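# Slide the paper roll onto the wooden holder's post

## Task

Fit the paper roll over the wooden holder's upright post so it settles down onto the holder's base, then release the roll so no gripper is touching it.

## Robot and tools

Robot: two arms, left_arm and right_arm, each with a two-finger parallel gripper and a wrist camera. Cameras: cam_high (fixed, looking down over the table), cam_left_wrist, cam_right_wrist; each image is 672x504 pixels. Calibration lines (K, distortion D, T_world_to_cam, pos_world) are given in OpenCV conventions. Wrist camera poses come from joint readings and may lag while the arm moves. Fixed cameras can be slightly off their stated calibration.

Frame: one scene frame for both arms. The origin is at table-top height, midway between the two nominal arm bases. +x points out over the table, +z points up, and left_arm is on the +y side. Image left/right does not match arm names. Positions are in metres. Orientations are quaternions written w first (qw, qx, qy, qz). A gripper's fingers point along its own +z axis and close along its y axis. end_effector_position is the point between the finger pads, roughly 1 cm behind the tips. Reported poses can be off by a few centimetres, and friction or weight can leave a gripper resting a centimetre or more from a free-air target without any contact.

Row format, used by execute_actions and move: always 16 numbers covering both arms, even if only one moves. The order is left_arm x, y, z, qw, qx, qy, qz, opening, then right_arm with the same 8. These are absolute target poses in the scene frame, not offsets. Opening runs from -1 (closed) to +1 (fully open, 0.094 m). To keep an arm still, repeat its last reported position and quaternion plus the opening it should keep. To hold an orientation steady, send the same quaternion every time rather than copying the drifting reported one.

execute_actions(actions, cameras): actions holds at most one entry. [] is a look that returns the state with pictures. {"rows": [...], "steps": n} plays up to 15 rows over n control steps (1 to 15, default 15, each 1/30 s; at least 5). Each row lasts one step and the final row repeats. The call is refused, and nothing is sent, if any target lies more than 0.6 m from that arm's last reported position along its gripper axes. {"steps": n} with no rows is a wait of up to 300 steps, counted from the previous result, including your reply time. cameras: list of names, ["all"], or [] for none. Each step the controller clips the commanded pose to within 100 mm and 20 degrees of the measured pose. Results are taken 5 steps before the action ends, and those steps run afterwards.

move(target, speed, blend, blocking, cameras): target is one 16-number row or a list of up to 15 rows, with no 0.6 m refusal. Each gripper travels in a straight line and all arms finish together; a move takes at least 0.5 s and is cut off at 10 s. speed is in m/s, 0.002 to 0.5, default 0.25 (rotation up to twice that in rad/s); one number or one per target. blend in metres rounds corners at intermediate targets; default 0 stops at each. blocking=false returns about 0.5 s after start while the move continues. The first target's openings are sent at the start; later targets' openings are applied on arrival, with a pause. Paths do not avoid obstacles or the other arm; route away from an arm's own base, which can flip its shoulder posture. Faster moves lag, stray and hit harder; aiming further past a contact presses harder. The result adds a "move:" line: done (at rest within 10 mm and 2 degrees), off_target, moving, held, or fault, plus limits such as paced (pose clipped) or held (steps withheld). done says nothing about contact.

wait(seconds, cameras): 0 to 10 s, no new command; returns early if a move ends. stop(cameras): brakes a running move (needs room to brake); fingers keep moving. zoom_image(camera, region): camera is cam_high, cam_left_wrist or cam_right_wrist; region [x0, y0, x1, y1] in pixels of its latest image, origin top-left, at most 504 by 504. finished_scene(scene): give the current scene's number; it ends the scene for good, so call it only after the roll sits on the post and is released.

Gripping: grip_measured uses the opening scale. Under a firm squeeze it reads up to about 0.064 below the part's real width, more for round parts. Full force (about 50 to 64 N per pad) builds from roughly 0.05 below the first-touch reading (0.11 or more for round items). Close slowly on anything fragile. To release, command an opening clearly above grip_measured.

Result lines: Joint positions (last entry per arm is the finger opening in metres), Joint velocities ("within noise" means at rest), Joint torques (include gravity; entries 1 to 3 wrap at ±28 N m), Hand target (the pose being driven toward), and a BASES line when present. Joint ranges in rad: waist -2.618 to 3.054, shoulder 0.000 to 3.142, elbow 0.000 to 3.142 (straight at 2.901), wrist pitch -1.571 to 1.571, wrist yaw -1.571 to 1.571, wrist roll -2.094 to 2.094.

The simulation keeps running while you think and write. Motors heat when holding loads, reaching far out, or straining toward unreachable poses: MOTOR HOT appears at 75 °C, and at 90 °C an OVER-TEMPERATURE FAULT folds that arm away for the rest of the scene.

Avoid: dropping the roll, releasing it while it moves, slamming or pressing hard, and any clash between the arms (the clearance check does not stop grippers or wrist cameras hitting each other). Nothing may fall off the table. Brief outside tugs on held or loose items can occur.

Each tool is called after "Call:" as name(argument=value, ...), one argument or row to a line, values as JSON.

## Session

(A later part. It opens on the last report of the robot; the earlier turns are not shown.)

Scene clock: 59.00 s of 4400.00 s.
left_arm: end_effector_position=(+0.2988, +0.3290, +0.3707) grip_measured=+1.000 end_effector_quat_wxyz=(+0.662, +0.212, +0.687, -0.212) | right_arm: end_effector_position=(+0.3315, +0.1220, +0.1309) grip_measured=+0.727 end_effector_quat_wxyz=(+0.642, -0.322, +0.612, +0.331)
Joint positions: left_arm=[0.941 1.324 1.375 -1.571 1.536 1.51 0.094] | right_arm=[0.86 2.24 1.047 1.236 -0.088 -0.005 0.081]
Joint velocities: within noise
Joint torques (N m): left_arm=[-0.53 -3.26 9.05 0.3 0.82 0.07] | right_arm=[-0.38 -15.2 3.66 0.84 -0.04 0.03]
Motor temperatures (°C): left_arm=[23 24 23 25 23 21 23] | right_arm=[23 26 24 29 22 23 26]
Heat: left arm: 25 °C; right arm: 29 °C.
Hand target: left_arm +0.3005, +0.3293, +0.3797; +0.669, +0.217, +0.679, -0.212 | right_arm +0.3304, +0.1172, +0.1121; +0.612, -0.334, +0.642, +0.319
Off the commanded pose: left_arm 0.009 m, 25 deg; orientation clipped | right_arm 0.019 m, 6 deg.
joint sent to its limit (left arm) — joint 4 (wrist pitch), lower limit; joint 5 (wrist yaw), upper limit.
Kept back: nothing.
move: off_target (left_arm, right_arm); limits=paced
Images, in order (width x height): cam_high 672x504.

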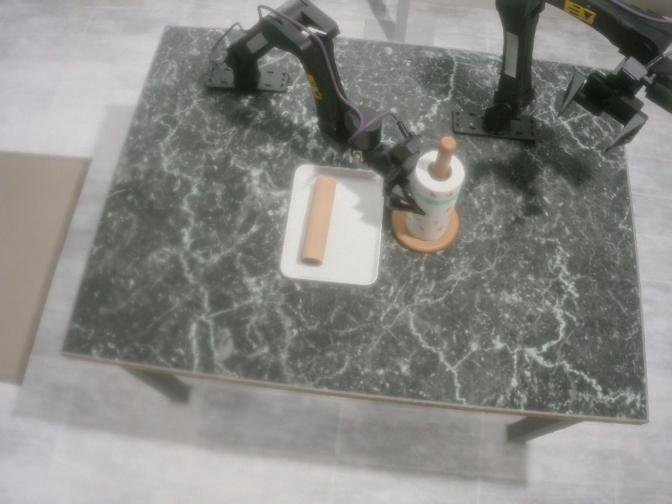

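Call:
move(
  target=[0.30,0.33,0.38,0.6124,0.3536,0.6124,-0.3536,1,0.3315,0.122,0.125,0.632,-0.3291,0.6194,0.3265,0.78],
  speed=0.05,
  cameras=["cam_high"],
)

Call:
move(
  target=[0.30,0.33,0.38,0.6124,0.3536,0.6124,-0.3536,1,0.3315,0.122,0.125,0.632,-0.3291,0.6194,0.3265,1],
  speed=0.05,
)

Call:
zoom_image(
  camera="cam_high",
  region=[370, 120, 490, 270],
)

Scene clock: 63.80 s of 4400.00 s.
left_arm: end_effector_position=(+0.2988, +0.3290, +0.3707) grip_measured=+1.000 end_effector_quat_wxyz=(+0.662, +0.212, +0.687, -0.212) | right_arm: end_effector_position=(+0.3315, +0.1220, +0.1321) grip_measured=+0.786 end_effector_quat_wxyz=(+0.643, -0.322, +0.610, +0.332)
Joint positions: left_arm=[0.941 1.324 1.375 -1.571 1.536 1.51 0.094] | right_arm=[0.86 2.24 1.047 1.241 -0.088 -0.005 0.084]
Joint velocities: within noise
Joint torques (N m): left_arm=[-0.53 -3.22 9.1 0.29 0.81 0.07] | right_arm=[-0.18 -13.38 5.37 1.47 -0.07 -0.03]
Motor temperatures (°C): left_arm=[23 24 23 25 23 21 23] | right_arm=[23 27 24 29 22 23 26]
Heat: left arm: 25 °C; right arm: 29 °C.
Hand target: left_arm +0.3005, +0.3293, +0.3797; +0.669, +0.217, +0.679, -0.212 | right_arm +0.3315, +0.1218, +0.1250; +0.633, -0.329, +0.620, +0.327
Off the commanded pose: left_arm 0.009 m, 25 deg; orientation clipped | right_arm 0.007 m, 2 deg.
joint sent to its limit (left arm) — joint 4 (wrist pitch), lower limit; joint 5 (wrist yaw), upper limit.
Kept back: nothing.
move: off_target (left_arm); limits=paced
Images, in order (width x height): cam_high 672x504.

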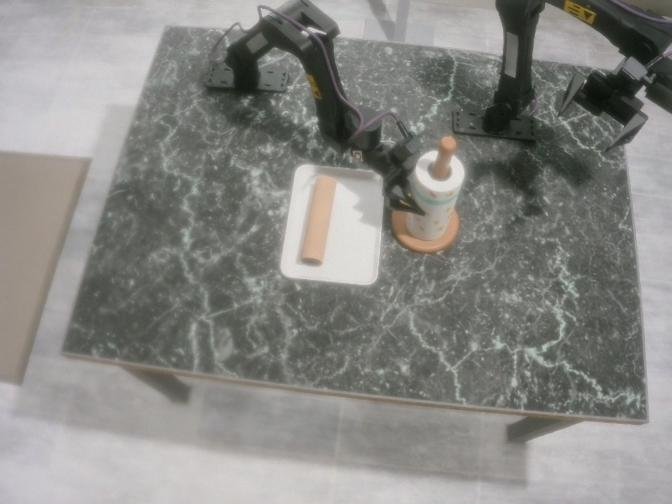

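Scene clock: 68.37 s of 4400.00 s.
left_arm: end_effector_position=(+0.2988, +0.3290, +0.3707) grip_measured=+1.000 end_effector_quat_wxyz=(+0.662, +0.212, +0.687, -0.212) | right_arm: end_effector_position=(+0.3316, +0.1222, +0.1255) grip_measured=+0.998 end_effector_quat_wxyz=(+0.635, -0.325, +0.619, +0.328)
Joint positions: left_arm=[0.941 1.324 1.375 -1.571 1.536 1.51 0.094] | right_arm=[0.86 2.24 1.047 1.215 -0.088 -0.005 0.094]
Joint velocities: within noise
Joint torques (N m): left_arm=[-0.58 -3.22 9.05 0.31 0.83 0.05] | right_arm=[-0.13 -13.46 5.44 1.79 -0.09 -0.03]
Motor temperatures (°C): left_arm=[23 24 23 25 23 21 23] | right_arm=[23 28 24 29 22 23 26]
Heat: left arm: 25 °C; right arm: 29 °C.
Hand target: left_arm +0.3005, +0.3293, +0.3797; +0.669, +0.217, +0.679, -0.212 | right_arm +0.3316, +0.1219, +0.1250; +0.633, -0.329, +0.620, +0.327
Off the commanded pose: left_arm 0.009 m, 25 deg; orientation clipped | right_arm 0.001 m, 1 deg.
joint sent to its limit (left arm) — joint 4 (wrist pitch), lower limit; joint 5 (wrist yaw), upper limit.
Kept back: nothing.
move: off_target (left_arm); limits=paced
camera_calibration:
cam_left_wrist: T_world_to_cam=[[-0.580603, -0.803174, 0.133459, 0.384206], [-0.472701, 0.199065, -0.858445, 0.418997], [0.662914, -0.561501, -0.495239, 0.273944], [0, 0, 0, 1]] pos_world=[0.23953, 0.378996, 0.444078]
cam_right_wrist: T_world_to_cam=[[0.825429, -0.549448, 0.129512, -0.22371], [-0.159272, -0.446783, -0.880351, 0.241668], [0.541571, 0.70604, -0.456299, -0.104679], [0, 0, 0, 1]] pos_world=[0.279839, 0.0589641, 0.19396]

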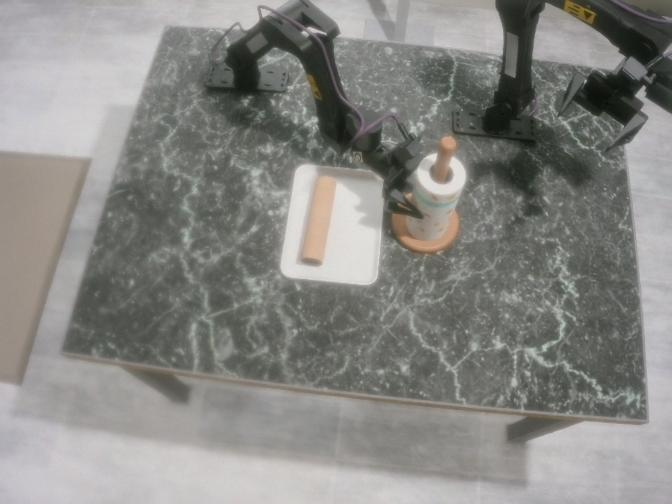

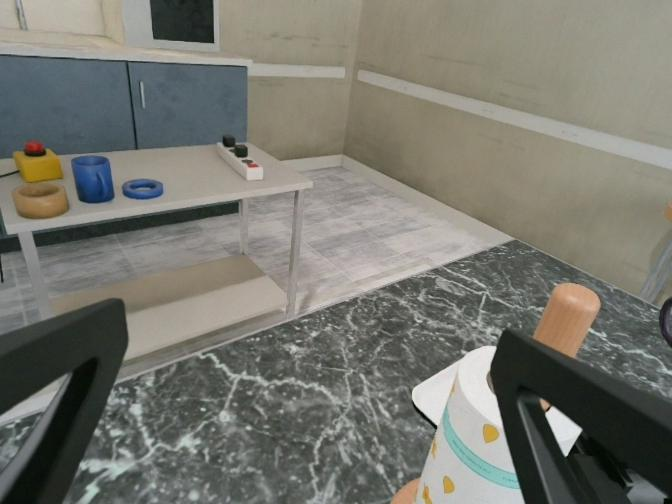

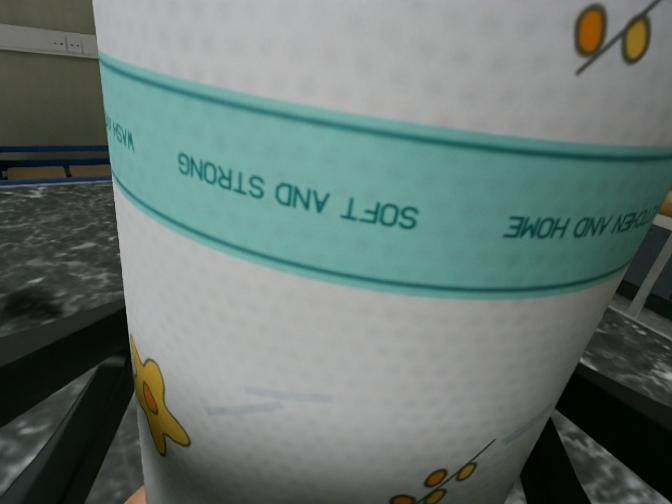

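Scaled by 3.360 from the camera's 672x504 image, which has a finer 960x720 frame.

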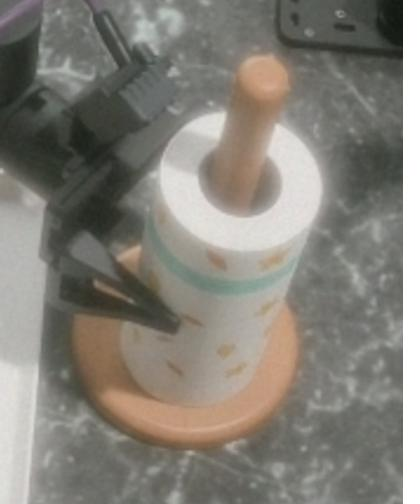

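Call:
move(
  target=[
    [0.30,0.33,0.38,0.6124,0.3536,0.6124,-0.3536,1,0.291,0.065,0.128,0.632,-0.3291,0.6194,0.3265,1],
    [0.30,0.33,0.38,0.6124,0.3536,0.6124,-0.3536,1,0.248,0.003,0.14,0.632,-0.3291,0.6194,0.3265,1],
  ],
  speed=[0.06,0.15],
  blend=0.02,
)

Call:
zoom_image(
  camera="cam_high",
  region=[370, 120, 490, 270],
)

Scene clock: 73.13 s of 4400.00 s.
left_arm: end_effector_position=(+0.2988, +0.3290, +0.3707) grip_measured=+1.000 end_effector_quat_wxyz=(+0.662, +0.212, +0.687, -0.212) | right_arm: end_effector_position=(+0.2502, +0.0068, +0.1287) grip_measured=+0.998 end_effector_quat_wxyz=(+0.624, -0.329, +0.631, +0.323)
Joint positions: left_arm=[0.941 1.324 1.375 -1.571 1.536 1.51 0.094] | right_arm=[0.816 1.892 0.429 1.45 -0.13 -0.005 0.094]
Joint velocities: within noise
Joint torques (N m): left_arm=[-0.53 -3.25 9.07 0.31 0.82 0.04] | right_arm=[-0.53 -11.37 2.8 2.02 -0.15 0.01]
Motor temperatures (°C): left_arm=[23 24 23 25 23 21 23] | right_arm=[23 28 23 30 22 23 25]
Heat: left arm: 25 °C; right arm: 30 °C.
Hand target: left_arm +0.3005, +0.3293, +0.3797; +0.669, +0.217, +0.679, -0.212 | right_arm +0.2481, +0.0032, +0.1396; +0.633, -0.329, +0.620, +0.327
Off the commanded pose: left_arm 0.009 m, 25 deg; orientation clipped | right_arm 0.012 m, 2 deg.
joint sent to its limit (left arm) — joint 4 (wrist pitch), lower limit; joint 5 (wrist yaw), upper limit.
Kept back: nothing.
move: off_target (left_arm, right_arm); limits=paced
camera_calibration:
cam_left_wrist: T_world_to_cam=[[-0.580603, -0.803174, 0.133459, 0.384206], [-0.472701, 0.199065, -0.858445, 0.418997], [0.662914, -0.561501, -0.495239, 0.273944], [0, 0, 0, 1]] pos_world=[0.23953, 0.378996, 0.444078]
cam_right_wrist: T_world_to_cam=[[0.827313, -0.547645, 0.125051, -0.220218], [-0.180202, -0.469584, -0.864302, 0.183295], [0.532053, 0.692514, -0.48718, 0.028749], [0, 0, 0, 1]] pos_world=[0.199924, -0.054438, 0.199967]

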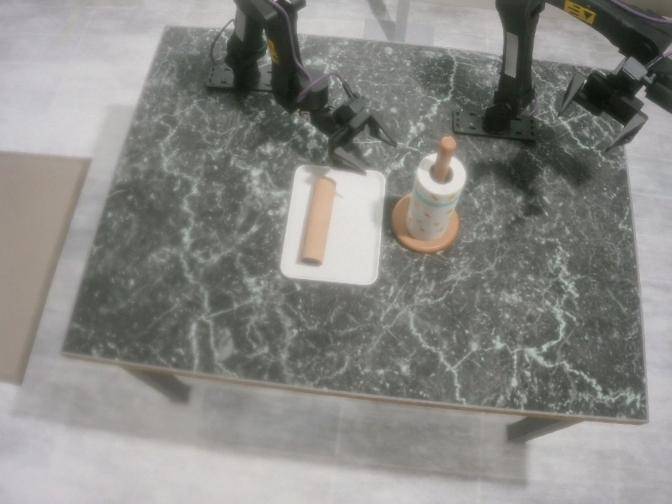

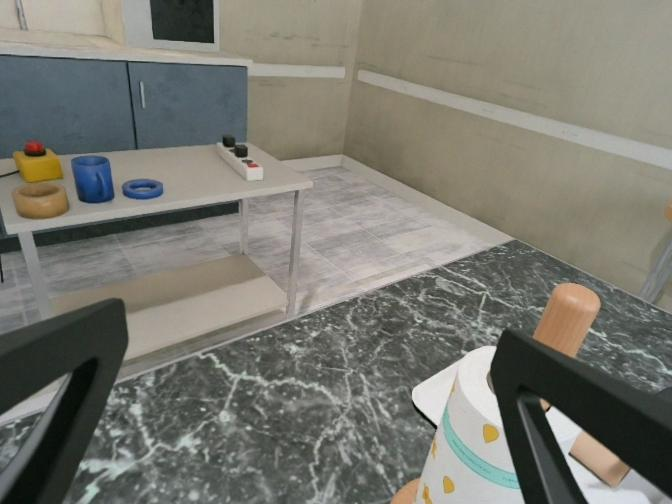

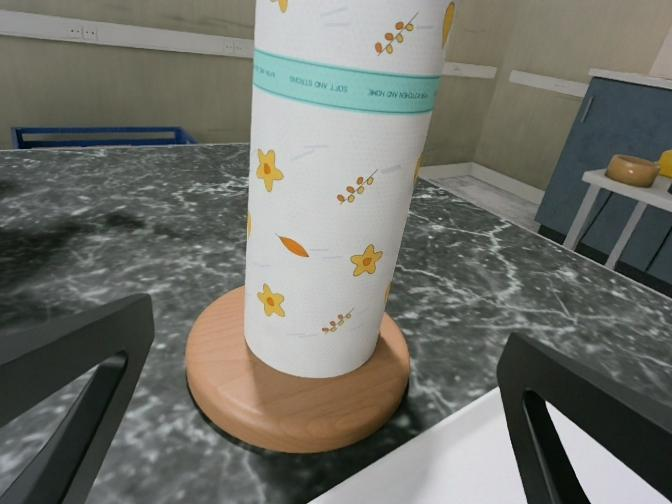

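Scaled by 3.360 from the camera's 672x504 image, which has a finer 960x720 frame.

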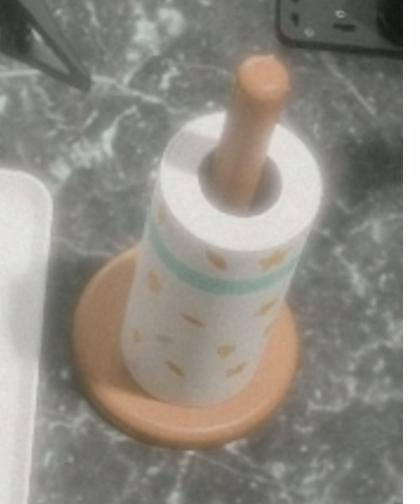

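Seated and standing free.

Call:
finished_scene(
  scene=1,
)

The scene is finished: the task was done.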